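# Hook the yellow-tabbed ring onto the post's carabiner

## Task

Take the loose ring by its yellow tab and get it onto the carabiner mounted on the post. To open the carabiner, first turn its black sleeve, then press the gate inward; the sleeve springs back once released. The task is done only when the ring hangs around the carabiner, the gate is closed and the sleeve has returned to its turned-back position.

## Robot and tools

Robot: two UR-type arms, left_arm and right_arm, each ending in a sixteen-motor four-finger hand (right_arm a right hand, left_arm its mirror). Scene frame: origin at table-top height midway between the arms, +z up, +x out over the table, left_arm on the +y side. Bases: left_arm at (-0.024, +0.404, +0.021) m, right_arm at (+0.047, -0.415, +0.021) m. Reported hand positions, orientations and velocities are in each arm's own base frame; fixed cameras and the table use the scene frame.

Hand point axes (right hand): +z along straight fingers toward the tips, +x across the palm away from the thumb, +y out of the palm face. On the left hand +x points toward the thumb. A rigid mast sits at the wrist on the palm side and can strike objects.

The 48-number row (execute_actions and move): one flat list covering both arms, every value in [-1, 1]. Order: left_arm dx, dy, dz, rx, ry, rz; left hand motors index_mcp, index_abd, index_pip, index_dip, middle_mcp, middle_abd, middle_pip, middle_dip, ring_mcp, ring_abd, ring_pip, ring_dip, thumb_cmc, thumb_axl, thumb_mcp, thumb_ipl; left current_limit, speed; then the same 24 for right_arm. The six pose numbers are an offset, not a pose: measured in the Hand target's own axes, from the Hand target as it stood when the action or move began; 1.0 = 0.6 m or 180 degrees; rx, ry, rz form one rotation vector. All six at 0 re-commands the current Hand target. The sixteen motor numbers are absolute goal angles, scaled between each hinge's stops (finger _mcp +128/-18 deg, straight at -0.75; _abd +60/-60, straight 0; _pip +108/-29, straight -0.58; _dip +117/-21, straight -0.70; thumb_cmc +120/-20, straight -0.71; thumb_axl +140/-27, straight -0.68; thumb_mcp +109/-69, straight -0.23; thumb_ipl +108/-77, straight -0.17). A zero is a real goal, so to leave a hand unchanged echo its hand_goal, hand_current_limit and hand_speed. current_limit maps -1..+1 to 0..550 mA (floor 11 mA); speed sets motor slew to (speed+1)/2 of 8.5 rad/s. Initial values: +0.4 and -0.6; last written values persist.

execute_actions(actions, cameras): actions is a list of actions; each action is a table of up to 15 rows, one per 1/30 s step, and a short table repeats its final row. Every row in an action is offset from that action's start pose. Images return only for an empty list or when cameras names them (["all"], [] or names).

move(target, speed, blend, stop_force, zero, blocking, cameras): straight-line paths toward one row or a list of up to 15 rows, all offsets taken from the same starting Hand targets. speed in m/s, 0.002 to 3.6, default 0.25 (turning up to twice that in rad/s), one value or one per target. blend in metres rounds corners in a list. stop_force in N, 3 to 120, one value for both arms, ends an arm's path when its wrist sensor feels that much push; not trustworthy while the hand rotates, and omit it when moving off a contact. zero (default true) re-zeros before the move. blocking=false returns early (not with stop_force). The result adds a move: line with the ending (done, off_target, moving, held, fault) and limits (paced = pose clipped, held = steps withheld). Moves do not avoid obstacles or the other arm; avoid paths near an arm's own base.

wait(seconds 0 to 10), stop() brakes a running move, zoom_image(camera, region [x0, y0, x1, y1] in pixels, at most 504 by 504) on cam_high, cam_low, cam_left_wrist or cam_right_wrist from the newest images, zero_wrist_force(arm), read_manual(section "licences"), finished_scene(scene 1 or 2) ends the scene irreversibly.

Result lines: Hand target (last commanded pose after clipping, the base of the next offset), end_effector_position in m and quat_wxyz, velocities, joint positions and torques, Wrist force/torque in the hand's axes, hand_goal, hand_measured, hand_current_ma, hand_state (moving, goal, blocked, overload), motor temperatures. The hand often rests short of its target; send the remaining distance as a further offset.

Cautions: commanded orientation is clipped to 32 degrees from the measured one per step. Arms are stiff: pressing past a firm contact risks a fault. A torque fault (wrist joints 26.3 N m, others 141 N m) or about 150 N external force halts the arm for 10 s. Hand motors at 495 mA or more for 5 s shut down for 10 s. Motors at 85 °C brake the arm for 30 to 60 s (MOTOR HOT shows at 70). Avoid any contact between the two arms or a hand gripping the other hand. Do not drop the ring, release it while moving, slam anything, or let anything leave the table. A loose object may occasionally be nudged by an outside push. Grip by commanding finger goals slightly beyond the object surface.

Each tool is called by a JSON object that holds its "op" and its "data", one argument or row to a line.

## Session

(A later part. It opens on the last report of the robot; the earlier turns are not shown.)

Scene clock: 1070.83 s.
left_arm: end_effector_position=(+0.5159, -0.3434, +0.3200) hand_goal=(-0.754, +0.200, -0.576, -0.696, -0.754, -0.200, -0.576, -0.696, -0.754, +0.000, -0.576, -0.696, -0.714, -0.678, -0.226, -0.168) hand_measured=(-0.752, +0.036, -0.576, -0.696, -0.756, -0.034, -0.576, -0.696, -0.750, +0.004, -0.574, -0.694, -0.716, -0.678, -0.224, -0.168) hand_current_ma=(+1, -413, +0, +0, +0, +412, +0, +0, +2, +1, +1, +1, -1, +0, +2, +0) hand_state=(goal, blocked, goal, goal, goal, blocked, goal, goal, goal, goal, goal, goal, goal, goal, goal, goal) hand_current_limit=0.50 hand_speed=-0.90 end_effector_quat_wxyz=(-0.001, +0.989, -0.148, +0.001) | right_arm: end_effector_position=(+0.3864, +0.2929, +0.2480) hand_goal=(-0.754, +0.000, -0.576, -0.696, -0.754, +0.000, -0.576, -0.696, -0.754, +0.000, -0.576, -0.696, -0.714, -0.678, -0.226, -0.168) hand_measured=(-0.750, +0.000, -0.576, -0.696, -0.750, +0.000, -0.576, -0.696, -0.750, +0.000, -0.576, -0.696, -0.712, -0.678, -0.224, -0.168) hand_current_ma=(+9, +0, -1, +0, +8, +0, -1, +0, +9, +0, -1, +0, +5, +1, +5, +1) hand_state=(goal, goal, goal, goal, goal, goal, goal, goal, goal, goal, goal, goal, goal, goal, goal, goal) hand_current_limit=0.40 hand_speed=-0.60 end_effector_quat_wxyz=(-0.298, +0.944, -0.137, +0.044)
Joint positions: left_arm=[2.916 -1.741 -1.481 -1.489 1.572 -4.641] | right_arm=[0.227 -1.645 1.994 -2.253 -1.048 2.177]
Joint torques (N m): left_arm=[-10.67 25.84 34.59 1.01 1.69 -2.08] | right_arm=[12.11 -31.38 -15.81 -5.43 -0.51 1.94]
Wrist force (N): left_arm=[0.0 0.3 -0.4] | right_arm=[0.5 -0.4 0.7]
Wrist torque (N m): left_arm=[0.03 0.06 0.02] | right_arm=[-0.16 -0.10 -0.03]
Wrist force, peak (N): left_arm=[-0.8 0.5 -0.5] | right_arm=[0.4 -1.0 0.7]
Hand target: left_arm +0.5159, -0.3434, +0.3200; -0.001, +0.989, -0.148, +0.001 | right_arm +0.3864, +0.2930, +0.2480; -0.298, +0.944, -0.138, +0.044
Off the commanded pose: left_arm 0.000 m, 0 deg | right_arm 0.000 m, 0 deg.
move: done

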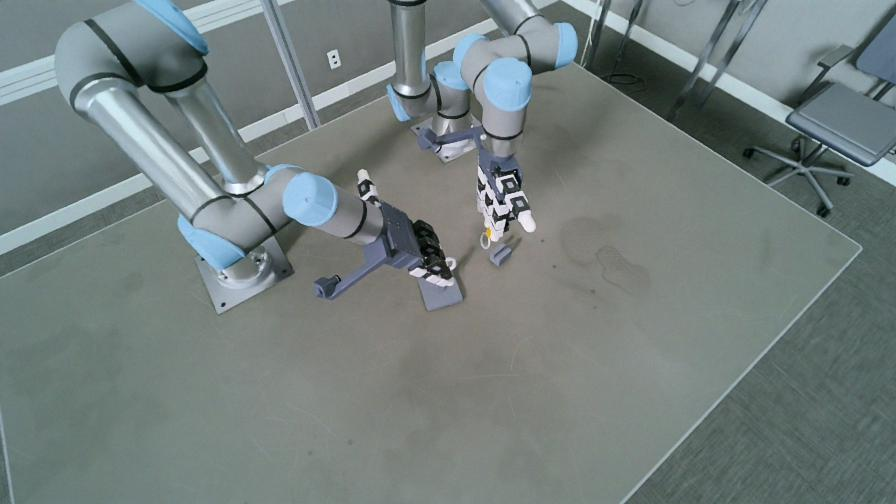

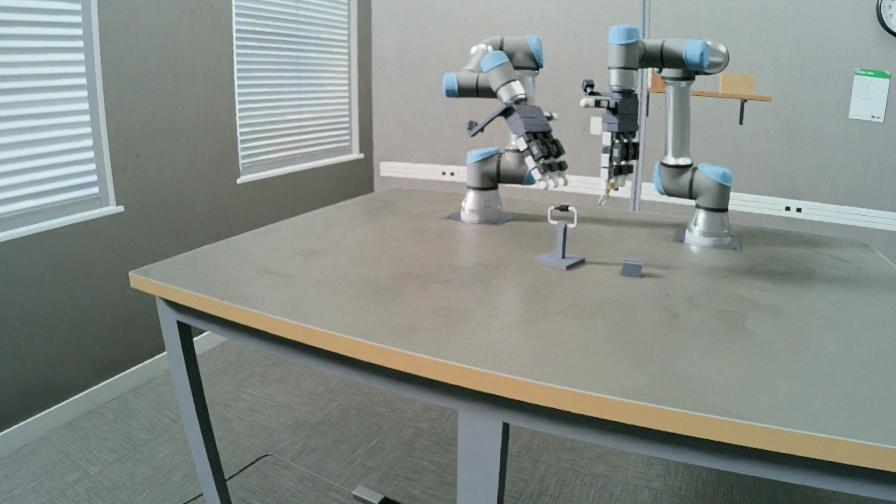

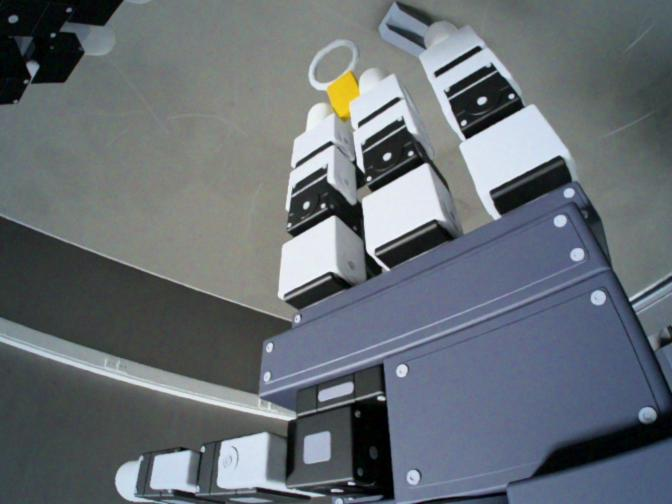

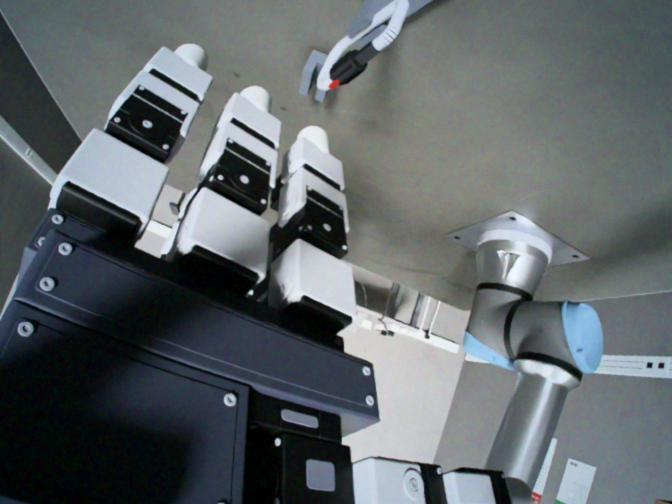

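{"op": "move", "data": {
  "target": [0,0,0,0,0,0,-0.754,0.2,-0.576,-0.696,-0.754,-0.2,-0.576,-0.696,-0.754,0,-0.576,-0.696,-0.714,-0.678,-0.226,-0.168,0.5,-0.9,-0.004,0.0392,0.0478,0,0,0,-0.754,0,-0.576,-0.696,-0.754,0,-0.576,-0.696,-0.754,0,-0.576,-0.696,-0.714,-0.678,-0.226,-0.168,0.4,-0.6],
  "cameras": ["cam_low","cam_high","cam_right_wrist"],
  "speed": 0.1,
  "stop_force": 8
}}

{"op": "zoom_image", "data": {
  "camera": "cam_right_wrist",
  "region": [250, 0, 400, 180]
}}

{"op": "zoom_image", "data": {
  "camera": "cam_low",
  "region": [510, 140, 610, 240]
}}

{"op": "zoom_image", "data": {
  "camera": "cam_high",
  "region": [400, 230, 480, 320]
}}

Scene clock: 1123.63 s.
left_arm: end_effector_position=(+0.5159, -0.3434, +0.3200) hand_goal=(-0.754, +0.200, -0.576, -0.696, -0.754, -0.200, -0.576, -0.696, -0.754, +0.000, -0.576, -0.696, -0.714, -0.678, -0.226, -0.168) hand_measured=(-0.752, +0.036, -0.576, -0.696, -0.756, -0.034, -0.576, -0.696, -0.750, +0.004, -0.574, -0.694, -0.716, -0.678, -0.224, -0.168) hand_current_ma=(+1, -413, +0, +0, +0, +412, +0, +0, +2, +1, +1, +1, -1, +0, +2, +0) hand_state=(goal, blocked, goal, goal, goal, blocked, goal, goal, goal, goal, goal, goal, goal, goal, goal, goal) hand_current_limit=0.50 hand_speed=-0.90 end_effector_quat_wxyz=(-0.001, +0.989, -0.148, +0.001) | right_arm: end_effector_position=(+0.3833, +0.2910, +0.2110) hand_goal=(-0.754, +0.000, -0.576, -0.696, -0.754, +0.000, -0.576, -0.696, -0.754, +0.000, -0.576, -0.696, -0.714, -0.678, -0.226, -0.168) hand_measured=(-0.750, +0.000, -0.576, -0.696, -0.750, +0.000, -0.576, -0.696, -0.750, +0.000, -0.576, -0.696, -0.712, -0.678, -0.224, -0.168) hand_current_ma=(+10, +0, -1, +0, +8, +0, -1, +0, +9, +0, -1, +0, +6, +1, +5, +1) hand_state=(goal, goal, goal, goal, goal, goal, goal, goal, goal, goal, goal, goal, goal, goal, goal, goal) hand_current_limit=0.40 hand_speed=-0.60 end_effector_quat_wxyz=(-0.298, +0.944, -0.138, +0.044)
Joint positions: left_arm=[2.916 -1.741 -1.481 -1.489 1.572 -4.641] | right_arm=[0.224 -1.616 2.07 -2.356 -1.047 2.174]
Joint torques (N m): left_arm=[-10.53 25.66 34.93 1 1.68 -1.99] | right_arm=[-12.11 -6.98 -14.91 -5.47 2.64 2.06]
Wrist force (N): left_arm=[-0.2 0.3 -0.6] | right_arm=[0.5 -0.7 0.3]
Wrist torque (N m): left_arm=[0.05 0.09 -0.01] | right_arm=[-0.18 -0.12 0.09]
Wrist force, peak (N): left_arm=[-0.7 0.6 -0.1] | right_arm=[0.7 -0.9 0.5]
Hand target: left_arm +0.5159, -0.3434, +0.3200; -0.001, +0.989, -0.148, +0.001 | right_arm +0.3833, +0.2910, +0.2110; -0.298, +0.944, -0.138, +0.044
Off the commanded pose: left_arm 0.000 m, 0 deg | right_arm 0.000 m, 0 deg.
move: done
Images, in order (width x height): cam_high 896x504, cam_low 896x504, cam_right_wrist 672x504.

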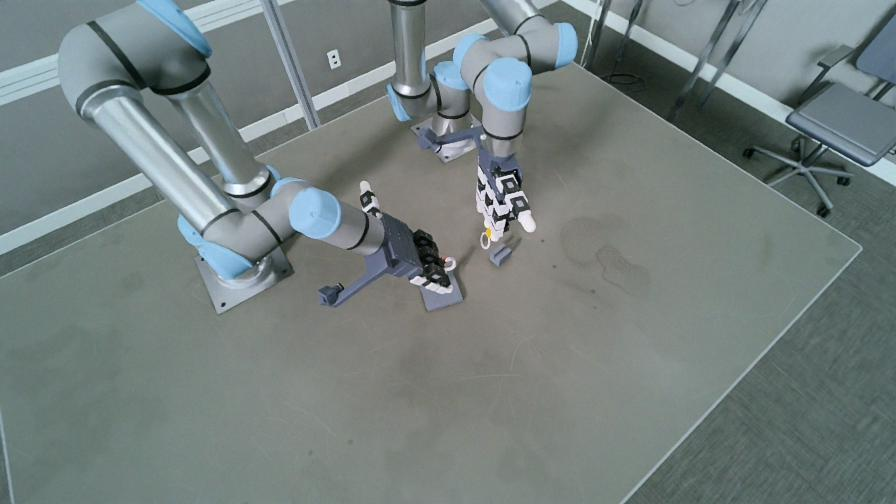

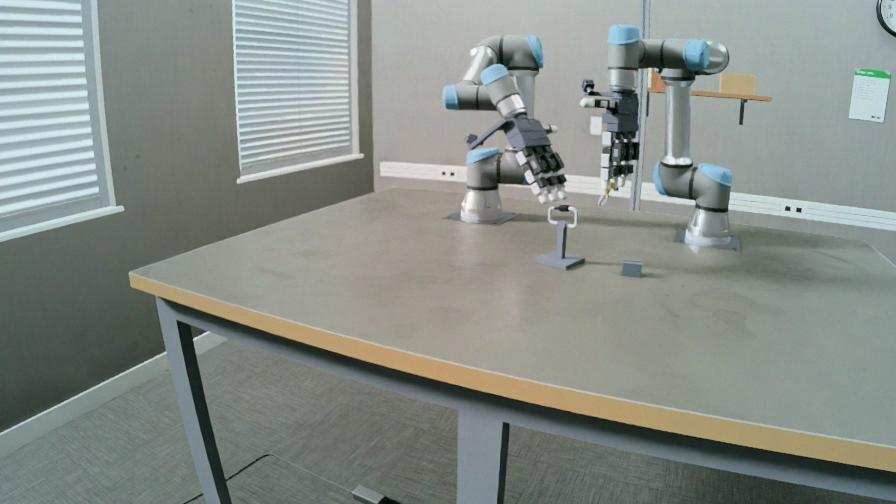

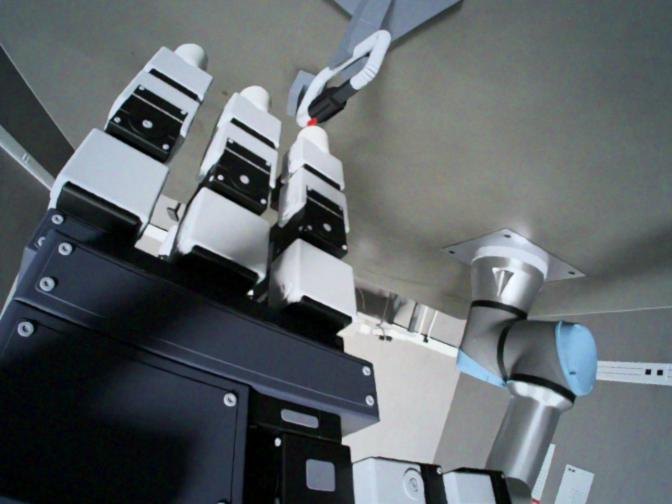

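Scaled by 2.800 from the camera's 672x504 image, which has a finer 960x720 frame.

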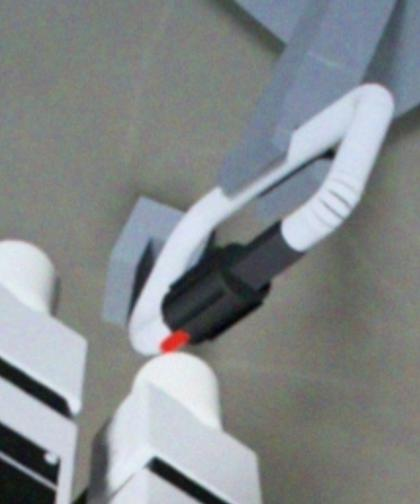

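Scaled by 5.040 from the camera's 896x504 image, which has a finer 1280x720 frame.

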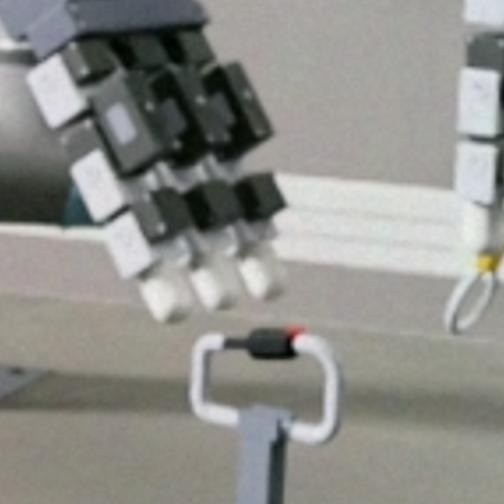

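Scaled by 5.600 from the camera's 896x504 image, which has a finer 1280x720 frame.

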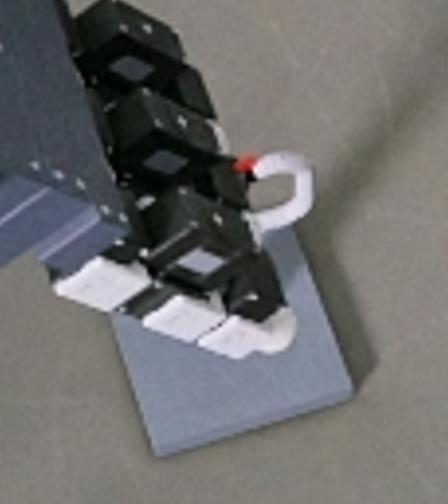

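{"op": "move", "data": {
  "target": [0,0,0,0,0,0,-0.754,0.2,-0.576,-0.696,-0.754,-0.2,-0.576,-0.696,-0.754,0,-0.576,-0.696,-0.714,-0.678,-0.226,-0.168,0.5,-0.9,0.01,0.0143,0.0205,0,0,0,-0.754,0,-0.576,-0.696,-0.754,0,-0.576,-0.696,-0.754,0,-0.576,-0.696,-0.714,-0.678,-0.226,-0.168,0.4,-0.6],
  "cameras": ["cam_low","cam_right_wrist"],
  "speed": 0.02,
  "stop_force": 4
}}

{"op": "zoom_image", "data": {
  "camera": "cam_right_wrist",
  "region": [250, 0, 400, 180]
}}

{"op": "zoom_image", "data": {
  "camera": "cam_low",
  "region": [510, 140, 610, 240]
}}

Scene clock: 1157.67 s.
left_arm: end_effector_position=(+0.5159, -0.3434, +0.3200) hand_goal=(-0.754, +0.200, -0.576, -0.696, -0.754, -0.200, -0.576, -0.696, -0.754, +0.000, -0.576, -0.696, -0.714, -0.678, -0.226, -0.168) hand_measured=(-0.752, +0.036, -0.576, -0.696, -0.756, -0.034, -0.576, -0.696, -0.750, +0.004, -0.574, -0.694, -0.716, -0.678, -0.224, -0.168) hand_current_ma=(+1, -413, +0, +0, +0, +412, +0, +0, +2, +1, +1, +1, -1, +0, +2, +0) hand_state=(goal, blocked, goal, goal, goal, blocked, goal, goal, goal, goal, goal, goal, goal, goal, goal, goal) hand_current_limit=0.50 hand_speed=-0.90 end_effector_quat_wxyz=(-0.001, +0.989, -0.148, +0.001) | right_arm: end_effector_position=(+0.3891, +0.2893, +0.1960) hand_goal=(-0.754, +0.000, -0.576, -0.696, -0.754, +0.000, -0.576, -0.696, -0.754, +0.000, -0.576, -0.696, -0.714, -0.678, -0.226, -0.168) hand_measured=(-0.750, +0.000, -0.576, -0.696, -0.750, +0.000, -0.576, -0.696, -0.750, +0.000, -0.576, -0.696, -0.712, -0.678, -0.224, -0.168) hand_current_ma=(+10, +0, -1, +0, +8, +0, -1, +0, +9, +0, -1, +0, +6, +1, +5, +1) hand_state=(goal, goal, goal, goal, goal, goal, goal, goal, goal, goal, goal, goal, goal, goal, goal, goal) hand_current_limit=0.40 hand_speed=-0.60 end_effector_quat_wxyz=(-0.298, +0.944, -0.138, +0.044)
Joint positions: left_arm=[2.916 -1.741 -1.481 -1.489 1.572 -4.641] | right_arm=[0.217 -1.588 2.085 -2.395 -1.045 2.166]
Joint torques (N m): left_arm=[-10.54 25.65 35.02 1.24 1.52 -1.92] | right_arm=[-12.26 -7.71 -15.84 -5.6 2.85 -1.88]
Wrist force (N): left_arm=[-0.2 0.1 -0.5] | right_arm=[0.5 -0.4 0.3]
Wrist torque (N m): left_arm=[0.01 0.09 0.00] | right_arm=[-0.16 -0.10 0.08]
Wrist force, peak (N): left_arm=[-0.2 0.6 -0.5] | right_arm=[0.9 -0.3 0.6]
Hand target: left_arm +0.5159, -0.3434, +0.3200; -0.001, +0.989, -0.148, +0.001 | right_arm +0.3891, +0.2893, +0.1960; -0.298, +0.944, -0.138, +0.044
Off the commanded pose: left_arm 0.000 m, 0 deg | right_arm 0.000 m, 0 deg.
move: done
Images, in order (width x height): cam_low 896x504, cam_right_wrist 672x504.

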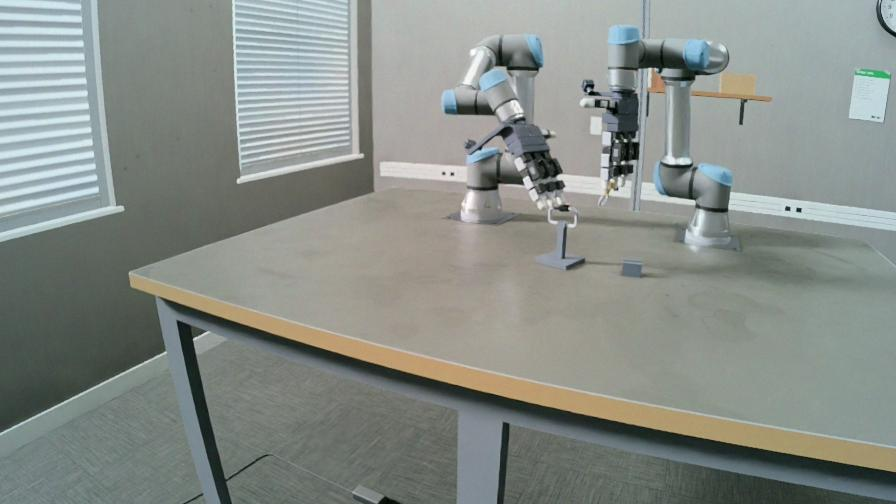

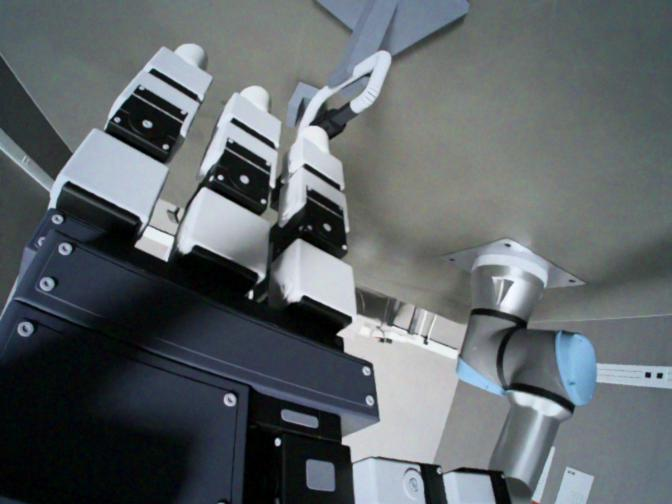

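Scaled by 2.800 from the camera's 672x504 image, which has a finer 960x720 frame.

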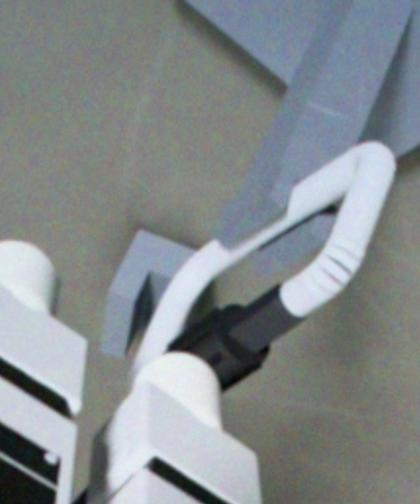

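Scaled by 5.040 from the camera's 896x504 image, which has a finer 1280x720 frame.

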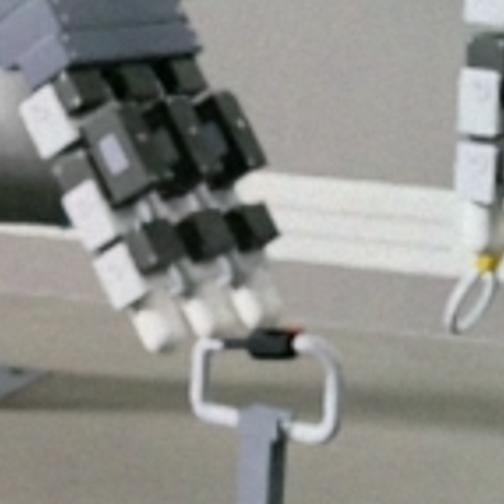

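{"op": "move", "data": {
  "target": [0,0,0,0,0,0,-0.754,0.2,-0.576,-0.696,-0.754,-0.2,-0.576,-0.696,-0.754,0,-0.576,-0.696,-0.714,-0.678,-0.226,-0.168,0.5,-0.9,0.0,0.0022,0.0148,0,0,0,-0.754,0,-0.576,-0.696,-0.754,0,-0.576,-0.696,-0.754,0,-0.576,-0.696,-0.714,-0.678,-0.226,-0.168,0.4,-0.6],
  "cameras": ["cam_low","cam_right_wrist"],
  "speed": 0.02,
  "stop_force": 4
}}

{"op": "zoom_image", "data": {
  "camera": "cam_right_wrist",
  "region": [250, 0, 400, 180]
}}

{"op": "zoom_image", "data": {
  "camera": "cam_low",
  "region": [510, 140, 610, 240]
}}

Scene clock: 1186.70 s.
left_arm: end_effector_position=(+0.5159, -0.3434, +0.3200) hand_goal=(-0.754, +0.200, -0.576, -0.696, -0.754, -0.200, -0.576, -0.696, -0.754, +0.000, -0.576, -0.696, -0.714, -0.678, -0.226, -0.168) hand_measured=(-0.752, +0.036, -0.576, -0.696, -0.756, -0.034, -0.576, -0.696, -0.750, +0.004, -0.574, -0.694, -0.716, -0.678, -0.224, -0.168) hand_current_ma=(+1, -413, +0, +0, +0, +412, +0, +0, +2, +1, +1, +1, -1, +0, +2, +0) hand_state=(goal, blocked, goal, goal, goal, blocked, goal, goal, goal, goal, goal, goal, goal, goal, goal, goal) hand_current_limit=0.50 hand_speed=-0.90 end_effector_quat_wxyz=(-0.001, +0.989, -0.148, +0.001) | right_arm: end_effector_position=(+0.3893, +0.2897, +0.1950) hand_goal=(-0.754, +0.000, -0.576, -0.696, -0.754, +0.000, -0.576, -0.696, -0.754, +0.000, -0.576, -0.696, -0.714, -0.678, -0.226, -0.168) hand_measured=(-0.750, +0.002, -0.576, -0.696, -0.750, +0.000, -0.576, -0.696, -0.750, +0.000, -0.576, -0.696, -0.712, -0.678, -0.224, -0.168) hand_current_ma=(+7, +4, -1, +0, +9, +0, -1, +0, +10, +0, -1, +0, +6, +1, +5, +1) hand_state=(goal, goal, goal, goal, goal, goal, goal, goal, goal, goal, goal, goal, goal, goal, goal, goal) hand_current_limit=0.40 hand_speed=-0.60 end_effector_quat_wxyz=(-0.298, +0.944, -0.138, +0.044)
Joint positions: left_arm=[2.916 -1.741 -1.481 -1.489 1.572 -4.641] | right_arm=[0.218 -1.586 2.085 -2.399 -1.045 2.167]
Joint torques (N m): left_arm=[-10.66 25.91 34.58 1.07 1.34 -1.76] | right_arm=[-11.29 -32.14 -28.14 -0.18 2.65 -1.87]
Wrist force (N): left_arm=[-0.2 0.3 -0.3] | right_arm=[0.7 -0.2 -1.0]
Wrist torque (N m): left_arm=[0.02 0.09 0.00] | right_arm=[0.00 -0.15 0.01]
Wrist force, peak (N): left_arm=[-0.5 0.0 -0.9] | right_arm=[0.8 -1.5 -4.3]
Hand target: left_arm +0.5159, -0.3434, +0.3200; -0.001, +0.989, -0.148, +0.001 | right_arm +0.3893, +0.2897, +0.1950; -0.298, +0.944, -0.138, +0.044 (not the last commanded pose)
Off the commanded pose: left_arm 0.000 m, 0 deg | right_arm 0.008 m, 0 deg.
move: contact (right_arm)
Images, in order (width x height): cam_low 896x504, cam_right_wrist 672x504.

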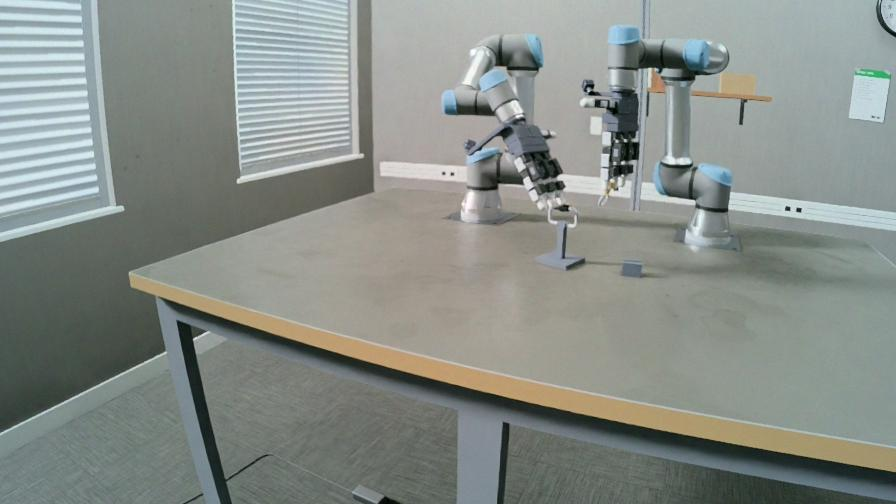

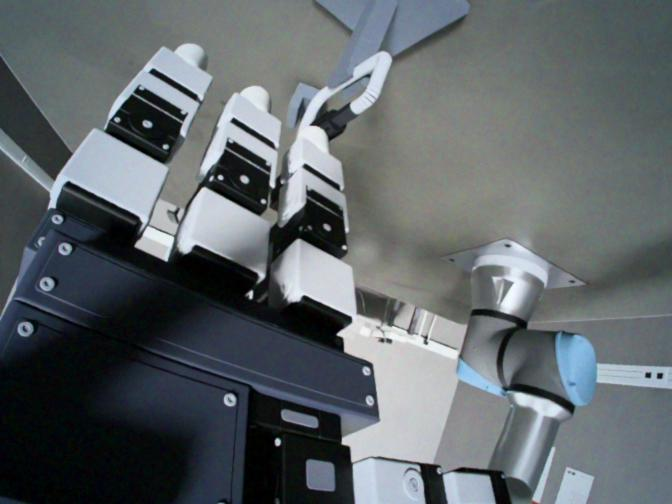

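Scaled by 2.800 from the camera's 672x504 image, which has a finer 960x720 frame.

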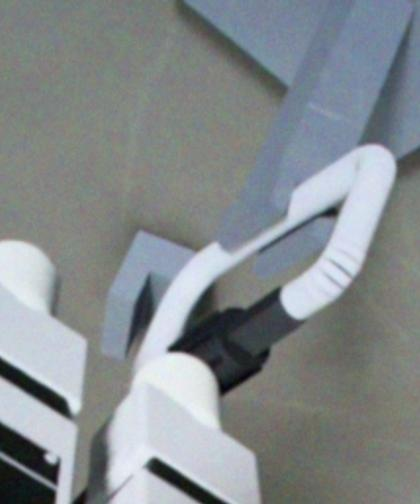

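Scaled by 5.040 from the camera's 896x504 image, which has a finer 1280x720 frame.

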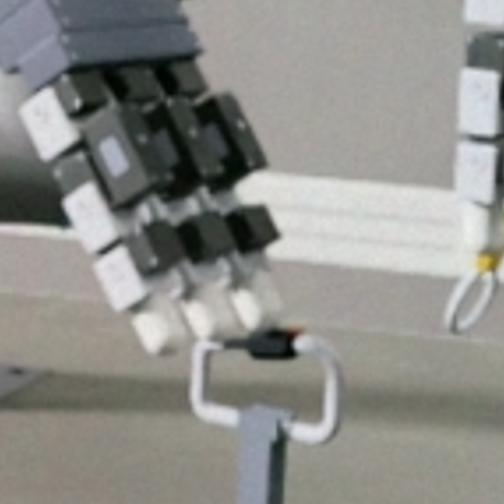

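{"op": "move", "data": {
  "target": [0,0,0,0,0,0,-0.754,0.2,-0.576,-0.696,-0.754,-0.2,-0.576,-0.696,-0.754,0,-0.576,-0.696,-0.714,-0.678,-0.226,-0.168,0.5,-0.9,-0.0067,0.0,0.0,0,0,0,-0.754,0,-0.576,-0.696,-0.754,0,-0.576,-0.696,-0.754,0,-0.576,-0.696,-0.714,-0.678,-0.226,-0.168,0.4,-0.6],
  "cameras": ["cam_low","cam_right_wrist"],
  "speed": 0.02
}}

{"op": "zoom_image", "data": {
  "camera": "cam_right_wrist",
  "region": [250, 60, 370, 180]
}}

{"op": "zoom_image", "data": {
  "camera": "cam_low",
  "region": [530, 180, 590, 240]
}}

Scene clock: 1204.63 s.
left_arm: end_effector_position=(+0.5159, -0.3434, +0.3200) hand_goal=(-0.754, +0.200, -0.576, -0.696, -0.754, -0.200, -0.576, -0.696, -0.754, +0.000, -0.576, -0.696, -0.714, -0.678, -0.226, -0.168) hand_measured=(-0.752, +0.036, -0.576, -0.696, -0.756, -0.034, -0.576, -0.696, -0.750, +0.004, -0.574, -0.694, -0.716, -0.678, -0.224, -0.168) hand_current_ma=(+1, -413, +0, +0, +0, +412, +0, +0, +2, +1, +1, +1, -1, +0, +2, +0) hand_state=(goal, blocked, goal, goal, goal, blocked, goal, goal, goal, goal, goal, goal, goal, goal, goal, goal) hand_current_limit=0.50 hand_speed=-0.90 end_effector_quat_wxyz=(-0.001, +0.989, -0.148, +0.001) | right_arm: end_effector_position=(+0.3856, +0.2908, +0.1950) hand_goal=(-0.754, +0.000, -0.576, -0.696, -0.754, +0.000, -0.576, -0.696, -0.754, +0.000, -0.576, -0.696, -0.714, -0.678, -0.226, -0.168) hand_measured=(-0.750, +0.034, -0.576, -0.696, -0.750, +0.000, -0.576, -0.696, -0.750, +0.000, -0.576, -0.696, -0.712, -0.678, -0.224, -0.168) hand_current_ma=(+7, +89, -1, +0, +9, +0, -1, +0, +10, +0, -1, +0, +6, +1, +5, +1) hand_state=(goal, blocked, goal, goal, goal, goal, goal, goal, goal, goal, goal, goal, goal, goal, goal, goal) hand_current_limit=0.40 hand_speed=-0.60 end_effector_quat_wxyz=(-0.298, +0.944, -0.138, +0.044)
Joint positions: left_arm=[2.916 -1.741 -1.481 -1.489 1.572 -4.641] | right_arm=[0.222 -1.592 2.092 -2.402 -1.046 2.172]
Joint torques (N m): left_arm=[-11.28 25.71 34.37 1.14 1.26 -1.8] | right_arm=[13.8 -33.2 -13.76 -4.99 -0.06 2.09]
Wrist force (N): left_arm=[0.1 0.2 -0.4] | right_arm=[2.0 -1.0 -1.8]
Wrist torque (N m): left_arm=[0.02 0.05 0.02] | right_arm=[0.03 0.04 0.06]
Wrist force, peak (N): left_arm=[-0.2 0.7 -0.5] | right_arm=[2.3 -1.2 -2.1]
Hand target: left_arm +0.5159, -0.3434, +0.3200; -0.001, +0.989, -0.148, +0.001 | right_arm +0.3855, +0.2908, +0.1950; -0.298, +0.944, -0.138, +0.044
Off the commanded pose: left_arm 0.000 m, 0 deg | right_arm 0.000 m, 0 deg.
move: done
Images, in order (width x height): cam_low 896x504, cam_right_wrist 672x504.

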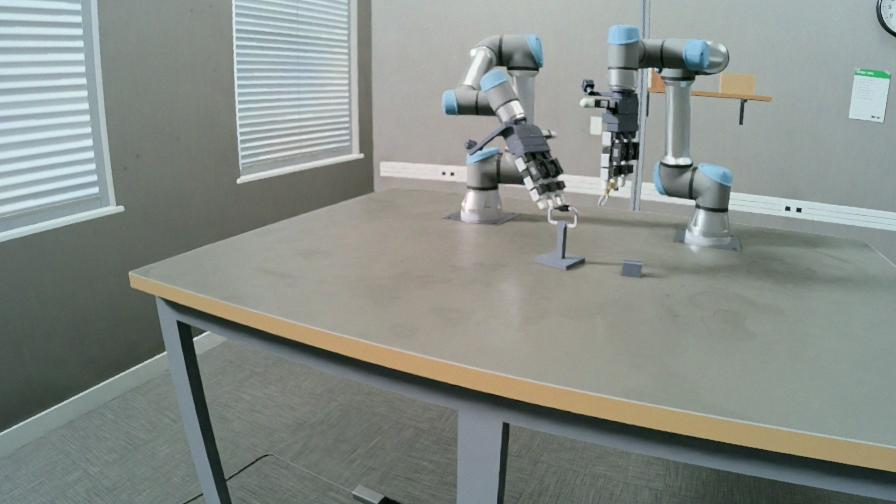

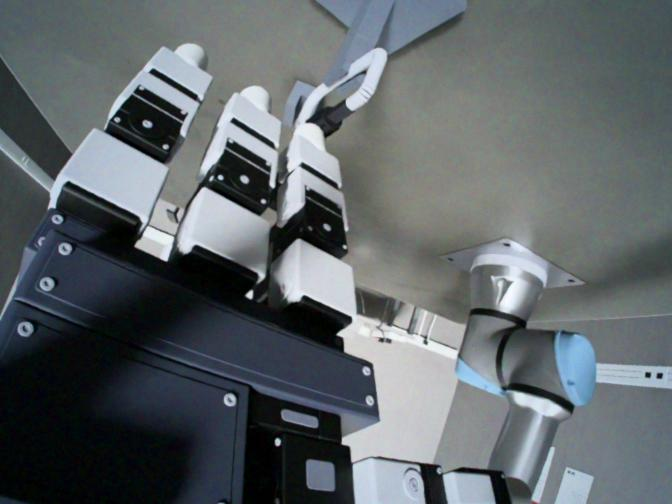

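Scaled by 4.200 from the camera's 672x504 image, which has a finer 960x720 frame.

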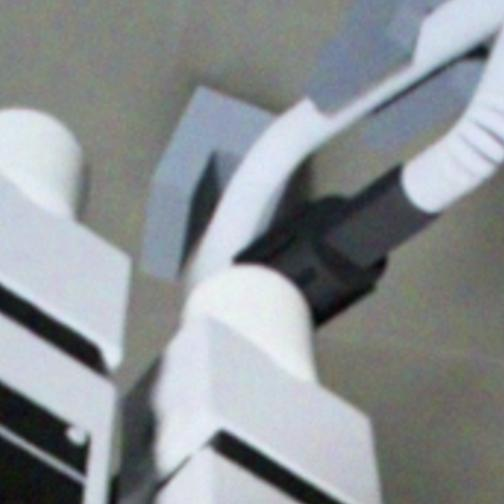

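Scaled by 8.400 from the camera's 896x504 image, which has a finer 1280x720 frame.

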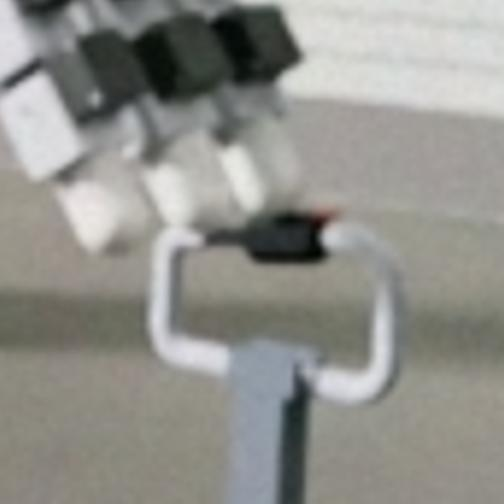

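{"op": "move", "data": {
  "target": [0,0,0,0,0,0,-0.754,0.2,-0.576,-0.696,-0.754,-0.2,-0.576,-0.696,-0.754,0,-0.576,-0.696,-0.714,-0.678,-0.226,-0.168,0.5,-0.9,-0.0117,0.0,0.0,0,0,0,-0.754,0,-0.576,-0.696,-0.754,0,-0.576,-0.696,-0.754,0,-0.576,-0.696,-0.714,-0.678,-0.226,-0.168,0.4,-0.6],
  "cameras": ["cam_low","cam_right_wrist"],
  "speed": 0.02
}}

{"op": "zoom_image", "data": {
  "camera": "cam_right_wrist",
  "region": [250, 60, 370, 180]
}}

{"op": "zoom_image", "data": {
  "camera": "cam_low",
  "region": [530, 180, 590, 240]
}}

Scene clock: 1217.77 s.
left_arm: end_effector_position=(+0.5159, -0.3434, +0.3200) hand_goal=(-0.754, +0.200, -0.576, -0.696, -0.754, -0.200, -0.576, -0.696, -0.754, +0.000, -0.576, -0.696, -0.714, -0.678, -0.226, -0.168) hand_measured=(-0.752, +0.036, -0.576, -0.696, -0.756, -0.034, -0.576, -0.696, -0.750, +0.004, -0.574, -0.694, -0.716, -0.678, -0.224, -0.168) hand_current_ma=(+1, -413, +0, +0, +0, +412, +0, +0, +2, +1, +1, +1, -1, +0, +2, +0) hand_state=(goal, blocked, goal, goal, goal, blocked, goal, goal, goal, goal, goal, goal, goal, goal, goal, goal) hand_current_limit=0.50 hand_speed=-0.90 end_effector_quat_wxyz=(-0.001, +0.989, -0.148, +0.001) | right_arm: end_effector_position=(+0.3789, +0.2928, +0.1950) hand_goal=(-0.754, +0.000, -0.576, -0.696, -0.754, +0.000, -0.576, -0.696, -0.754, +0.000, -0.576, -0.696, -0.714, -0.678, -0.226, -0.168) hand_measured=(-0.756, +0.016, -0.580, -0.696, -0.750, +0.000, -0.576, -0.696, -0.750, +0.000, -0.576, -0.696, -0.712, -0.678, -0.224, -0.168) hand_current_ma=(-6, +37, -6, -1, +9, +0, -1, +0, +10, +0, -1, +0, +6, +1, +5, +1) hand_state=(goal, goal, goal, goal, goal, goal, goal, goal, goal, goal, goal, goal, goal, goal, goal, goal) hand_current_limit=0.40 hand_speed=-0.60 end_effector_quat_wxyz=(-0.298, +0.944, -0.138, +0.044)
Joint positions: left_arm=[2.916 -1.741 -1.481 -1.489 1.572 -4.641] | right_arm=[0.23 -1.603 2.104 -2.407 -1.049 2.181]
Joint torques (N m): left_arm=[-10.47 25.66 34.02 1.16 1.11 -1.79] | right_arm=[14.27 -30.7 -15.53 -5.11 -0.46 1.98]
Wrist force (N): left_arm=[-0.2 0.3 -0.4] | right_arm=[1.2 -1.2 -1.0]
Wrist torque (N m): left_arm=[0.03 0.08 0.00] | right_arm=[0.01 -0.09 0.02]
Wrist force, peak (N): left_arm=[-0.1 0.4 -1.0] | right_arm=[2.1 -1.6 -2.2]
Hand target: left_arm +0.5159, -0.3434, +0.3200; -0.001, +0.989, -0.148, +0.001 | right_arm +0.3787, +0.2928, +0.1950; -0.298, +0.944, -0.138, +0.044
Off the commanded pose: left_arm 0.000 m, 0 deg | right_arm 0.000 m, 0 deg.
move: done
Images, in order (width x height): cam_low 896x504, cam_right_wrist 672x504.

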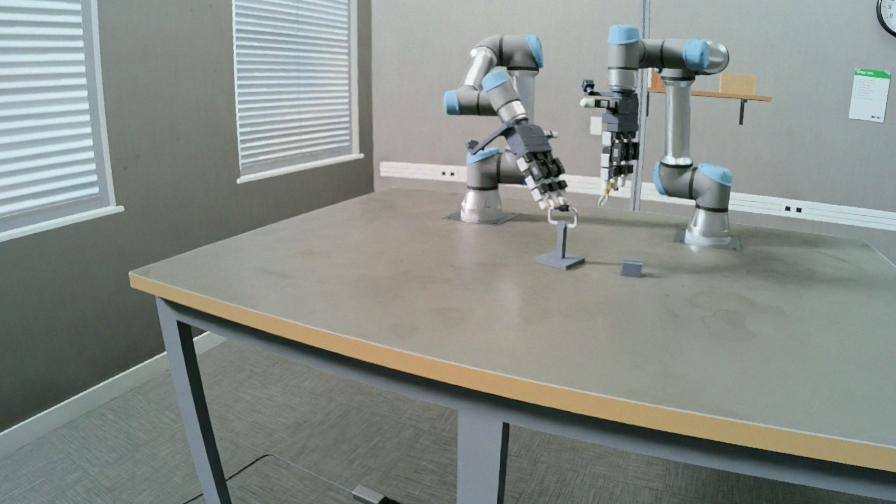

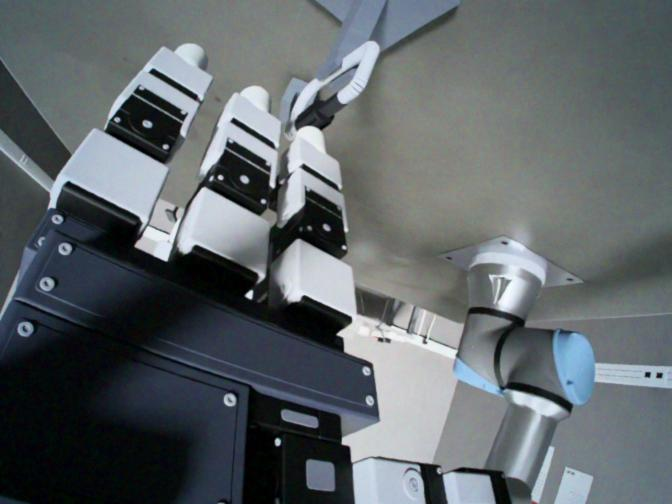

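Scaled by 4.200 from the camera's 672x504 image, which has a finer 960x720 frame.

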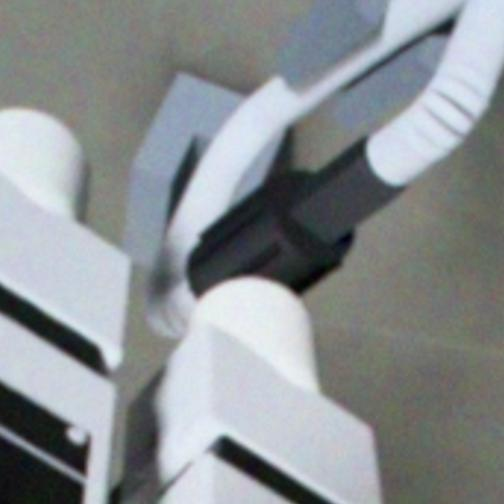

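Scaled by 8.400 from the camera's 896x504 image, which has a finer 1280x720 frame.

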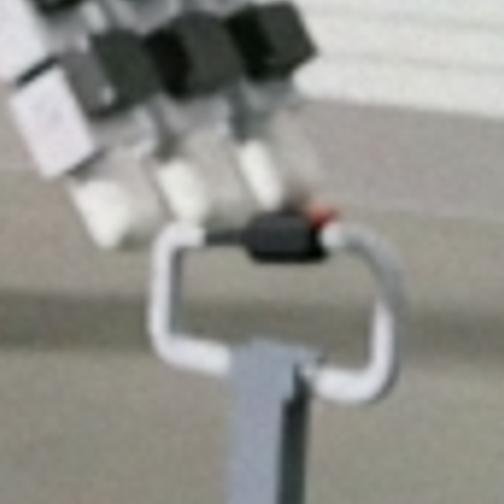

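{"op": "move", "data": {
  "target": [
    [0,0,0,0,0,0,-0.754,0.2,-0.576,-0.696,-0.754,-0.2,-0.576,-0.696,-0.754,0,-0.576,-0.696,-0.714,-0.678,-0.226,-0.168,0.5,-0.9,0,-0.0057,-0.0082,0,0,0,-0.754,0,-0.576,-0.696,-0.754,0,-0.576,-0.696,-0.754,0,-0.576,-0.696,-0.714,-0.678,-0.226,-0.168,0.4,-0.6],
    [0,0,0,0,0,0,-0.754,0.2,-0.576,-0.696,-0.754,-0.2,-0.576,-0.696,-0.754,0,-0.576,-0.696,-0.714,-0.678,-0.226,-0.168,0.5,-0.9,0.013,-0.0057,-0.0082,0,0,0,-0.754,0,-0.576,-0.696,-0.754,0,-0.576,-0.696,-0.754,0,-0.576,-0.696,-0.714,-0.678,-0.226,-0.168,0.4,-0.6]
  ],
  "cameras": [],
  "speed": 0.03
}}

{"op": "move", "data": {
  "target": [0,0,0,0,0,0,-0.754,0.2,-0.576,-0.696,-0.754,-0.2,-0.576,-0.696,-0.754,0,-0.576,-0.696,-0.714,-0.678,-0.226,-0.168,0.5,-0.9,0,0.0124,0.0178,0,0,0,-0.754,0,-0.576,-0.696,-0.754,0,-0.576,-0.696,-0.754,0,-0.576,-0.696,-0.714,-0.678,-0.226,-0.168,0.4,-0.6],
  "cameras": ["cam_low","cam_right_wrist","cam_high"],
  "speed": 0.015,
  "stop_force": 6
}}

{"op": "zoom_image", "data": {
  "camera": "cam_right_wrist",
  "region": [250, 60, 370, 180]
}}

{"op": "zoom_image", "data": {
  "camera": "cam_high",
  "region": [420, 240, 480, 300]
}}

Scene clock: 1259.83 s.
left_arm: end_effector_position=(+0.5159, -0.3434, +0.3200) hand_goal=(-0.754, +0.200, -0.576, -0.696, -0.754, -0.200, -0.576, -0.696, -0.754, +0.000, -0.576, -0.696, -0.714, -0.678, -0.226, -0.168) hand_measured=(-0.752, +0.036, -0.576, -0.696, -0.756, -0.034, -0.576, -0.696, -0.750, +0.004, -0.574, -0.694, -0.716, -0.678, -0.224, -0.168) hand_current_ma=(+1, -413, +0, +0, +0, +412, +0, +0, +2, +1, +1, +1, -1, +0, +2, +0) hand_state=(goal, blocked, goal, goal, goal, blocked, goal, goal, goal, goal, goal, goal, goal, goal, goal, goal) hand_current_limit=0.50 hand_speed=-0.90 end_effector_quat_wxyz=(-0.001, +0.989, -0.148, +0.001) | right_arm: end_effector_position=(+0.3860, +0.2906, +0.2010) hand_goal=(-0.754, +0.000, -0.576, -0.696, -0.754, +0.000, -0.576, -0.696, -0.754, +0.000, -0.576, -0.696, -0.714, -0.678, -0.226, -0.168) hand_measured=(-0.750, +0.004, -0.578, -0.696, -0.750, +0.000, -0.576, -0.696, -0.750, +0.000, -0.576, -0.696, -0.712, -0.678, -0.224, -0.168) hand_current_ma=(+10, +5, -2, -1, +9, +0, -1, +0, +10, +0, -1, +0, +6, +1, +5, +1) hand_state=(goal, goal, goal, goal, goal, goal, goal, goal, goal, goal, goal, goal, goal, goal, goal, goal) hand_current_limit=0.40 hand_speed=-0.60 end_effector_quat_wxyz=(-0.298, +0.944, -0.138, +0.044)
Joint positions: left_arm=[2.916 -1.741 -1.481 -1.489 1.572 -4.641] | right_arm=[0.222 -1.599 2.081 -2.384 -1.046 2.171]
Joint torques (N m): left_arm=[-10.16 26.1 34.57 1.23 1.07 -1.69] | right_arm=[-12.37 -7.53 -29.11 -0.34 2.83 -1.94]
Wrist force (N): left_arm=[-0.4 0.6 -0.3] | right_arm=[0.6 -0.4 0.1]
Wrist torque (N m): left_arm=[0.05 0.11 -0.03] | right_arm=[-0.13 -0.12 0.10]
Wrist force, peak (N): left_arm=[-0.7 0.5 -0.3] | right_arm=[1.2 -1.7 -1.2]
Hand target: left_arm +0.5159, -0.3434, +0.3200; -0.001, +0.989, -0.148, +0.001 | right_arm +0.3862, +0.2906, +0.2010; -0.298, +0.944, -0.138, +0.044
Off the commanded pose: left_arm 0.000 m, 0 deg | right_arm 0.000 m, 0 deg.
move: done
No camera images: "cameras" was empty.

Scene clock: 1261.50 s.
left_arm: end_effector_position=(+0.5159, -0.3434, +0.3200) hand_goal=(-0.754, +0.200, -0.576, -0.696, -0.754, -0.200, -0.576, -0.696, -0.754, +0.000, -0.576, -0.696, -0.714, -0.678, -0.226, -0.168) hand_measured=(-0.752, +0.036, -0.576, -0.696, -0.756, -0.034, -0.576, -0.696, -0.750, +0.004, -0.574, -0.694, -0.716, -0.678, -0.224, -0.168) hand_current_ma=(+1, -413, +0, +0, +0, +412, +0, +0, +2, +1, +1, +1, -1, +0, +2, +0) hand_state=(goal, blocked, goal, goal, goal, blocked, goal, goal, goal, goal, goal, goal, goal, goal, goal, goal) hand_current_limit=0.50 hand_speed=-0.90 end_effector_quat_wxyz=(-0.001, +0.989, -0.148, +0.001) | right_arm: end_effector_position=(+0.3862, +0.2906, +0.1940) hand_goal=(-0.754, +0.000, -0.576, -0.696, -0.754, +0.000, -0.576, -0.696, -0.754, +0.000, -0.576, -0.696, -0.714, -0.678, -0.226, -0.168) hand_measured=(-0.758, +0.002, -0.578, -0.696, -0.750, +0.000, -0.576, -0.696, -0.750, +0.000, -0.576, -0.696, -0.710, -0.678, -0.224, -0.168) hand_current_ma=(-7, +2, -5, -1, +9, +0, -1, +0, +10, +0, -1, +0, +6, +1, +5, +1) hand_state=(goal, goal, goal, goal, goal, goal, goal, goal, goal, goal, goal, goal, goal, goal, goal, goal) hand_current_limit=0.40 hand_speed=-0.60 end_effector_quat_wxyz=(-0.298, +0.944, -0.138, +0.044)
Joint positions: left_arm=[2.916 -1.741 -1.481 -1.489 1.572 -4.641] | right_arm=[0.221 -1.59 2.093 -2.405 -1.046 2.171]
Joint torques (N m): left_arm=[-10.83 26.53 34.5 1.24 1.06 -1.67] | right_arm=[-9.91 -31.49 -27.3 0 2.31 -1.38]
Wrist force (N): left_arm=[-0.3 0.1 -0.3] | right_arm=[0.5 -0.9 -4.0]
Wrist torque (N m): left_arm=[0.01 0.11 -0.02] | right_arm=[0.21 -0.22 0.10]
Wrist force, peak (N): left_arm=[-0.4 0.5 -0.3] | right_arm=[1.4 -0.6 -6.5]
Hand target: left_arm +0.5159, -0.3434, +0.3200; -0.001, +0.989, -0.148, +0.001 | right_arm +0.3862, +0.2906, +0.1940; -0.298, +0.944, -0.138, +0.044 (not the last commanded pose)
Off the commanded pose: left_arm 0.000 m, 0 deg | right_arm 0.006 m, 0 deg.
move: contact (right_arm)
Images, in order (width x height): cam_high 896x504, cam_low 896x504, cam_right_wrist 672x504.

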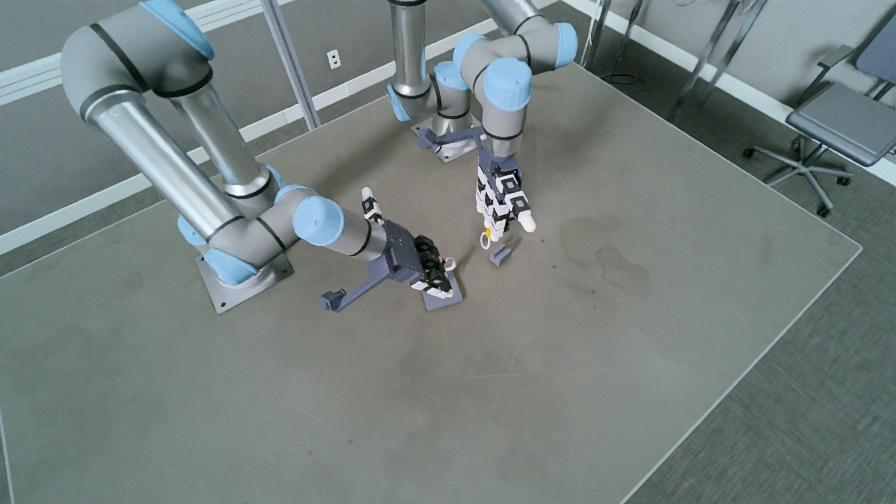

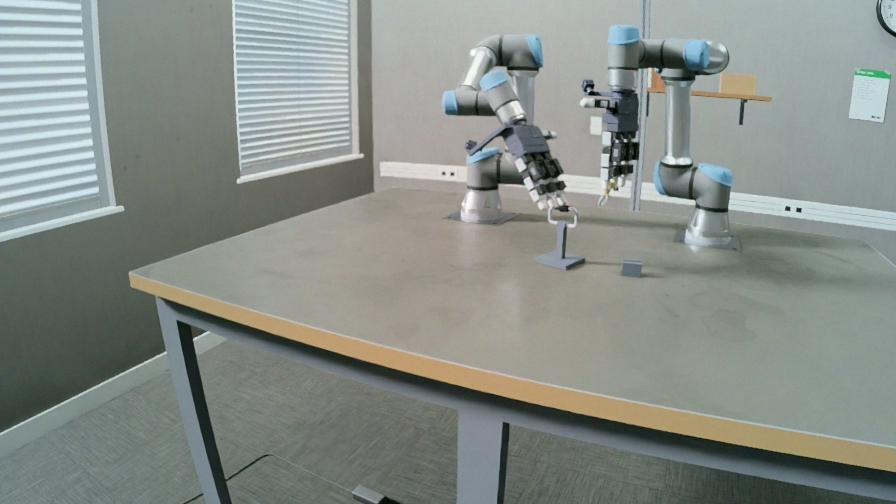

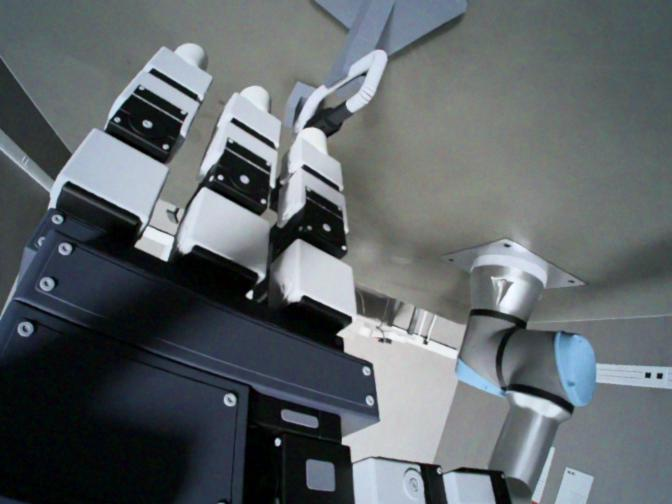

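Scaled by 4.200 from the camera's 672x504 image, which has a finer 960x720 frame.

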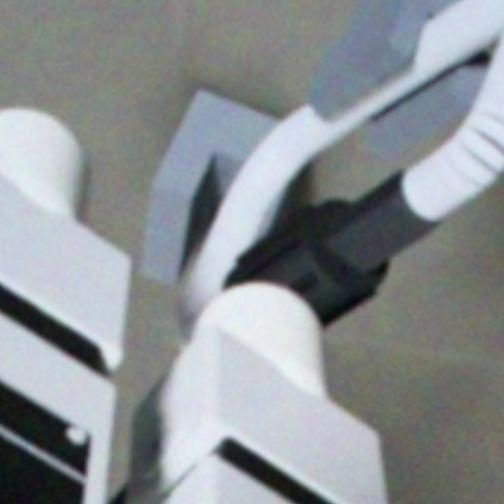

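Scaled by 8.400 from the camera's 896x504 image, which has a finer 1280x720 frame.

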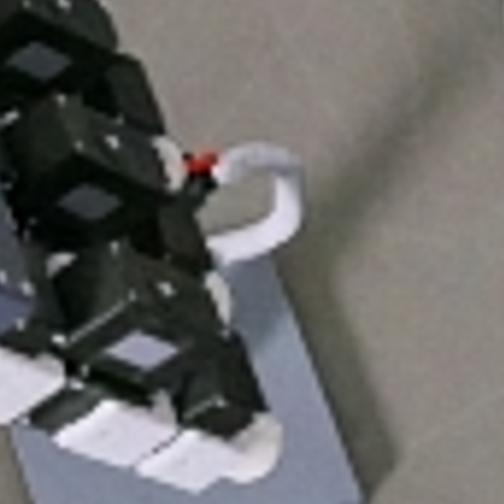

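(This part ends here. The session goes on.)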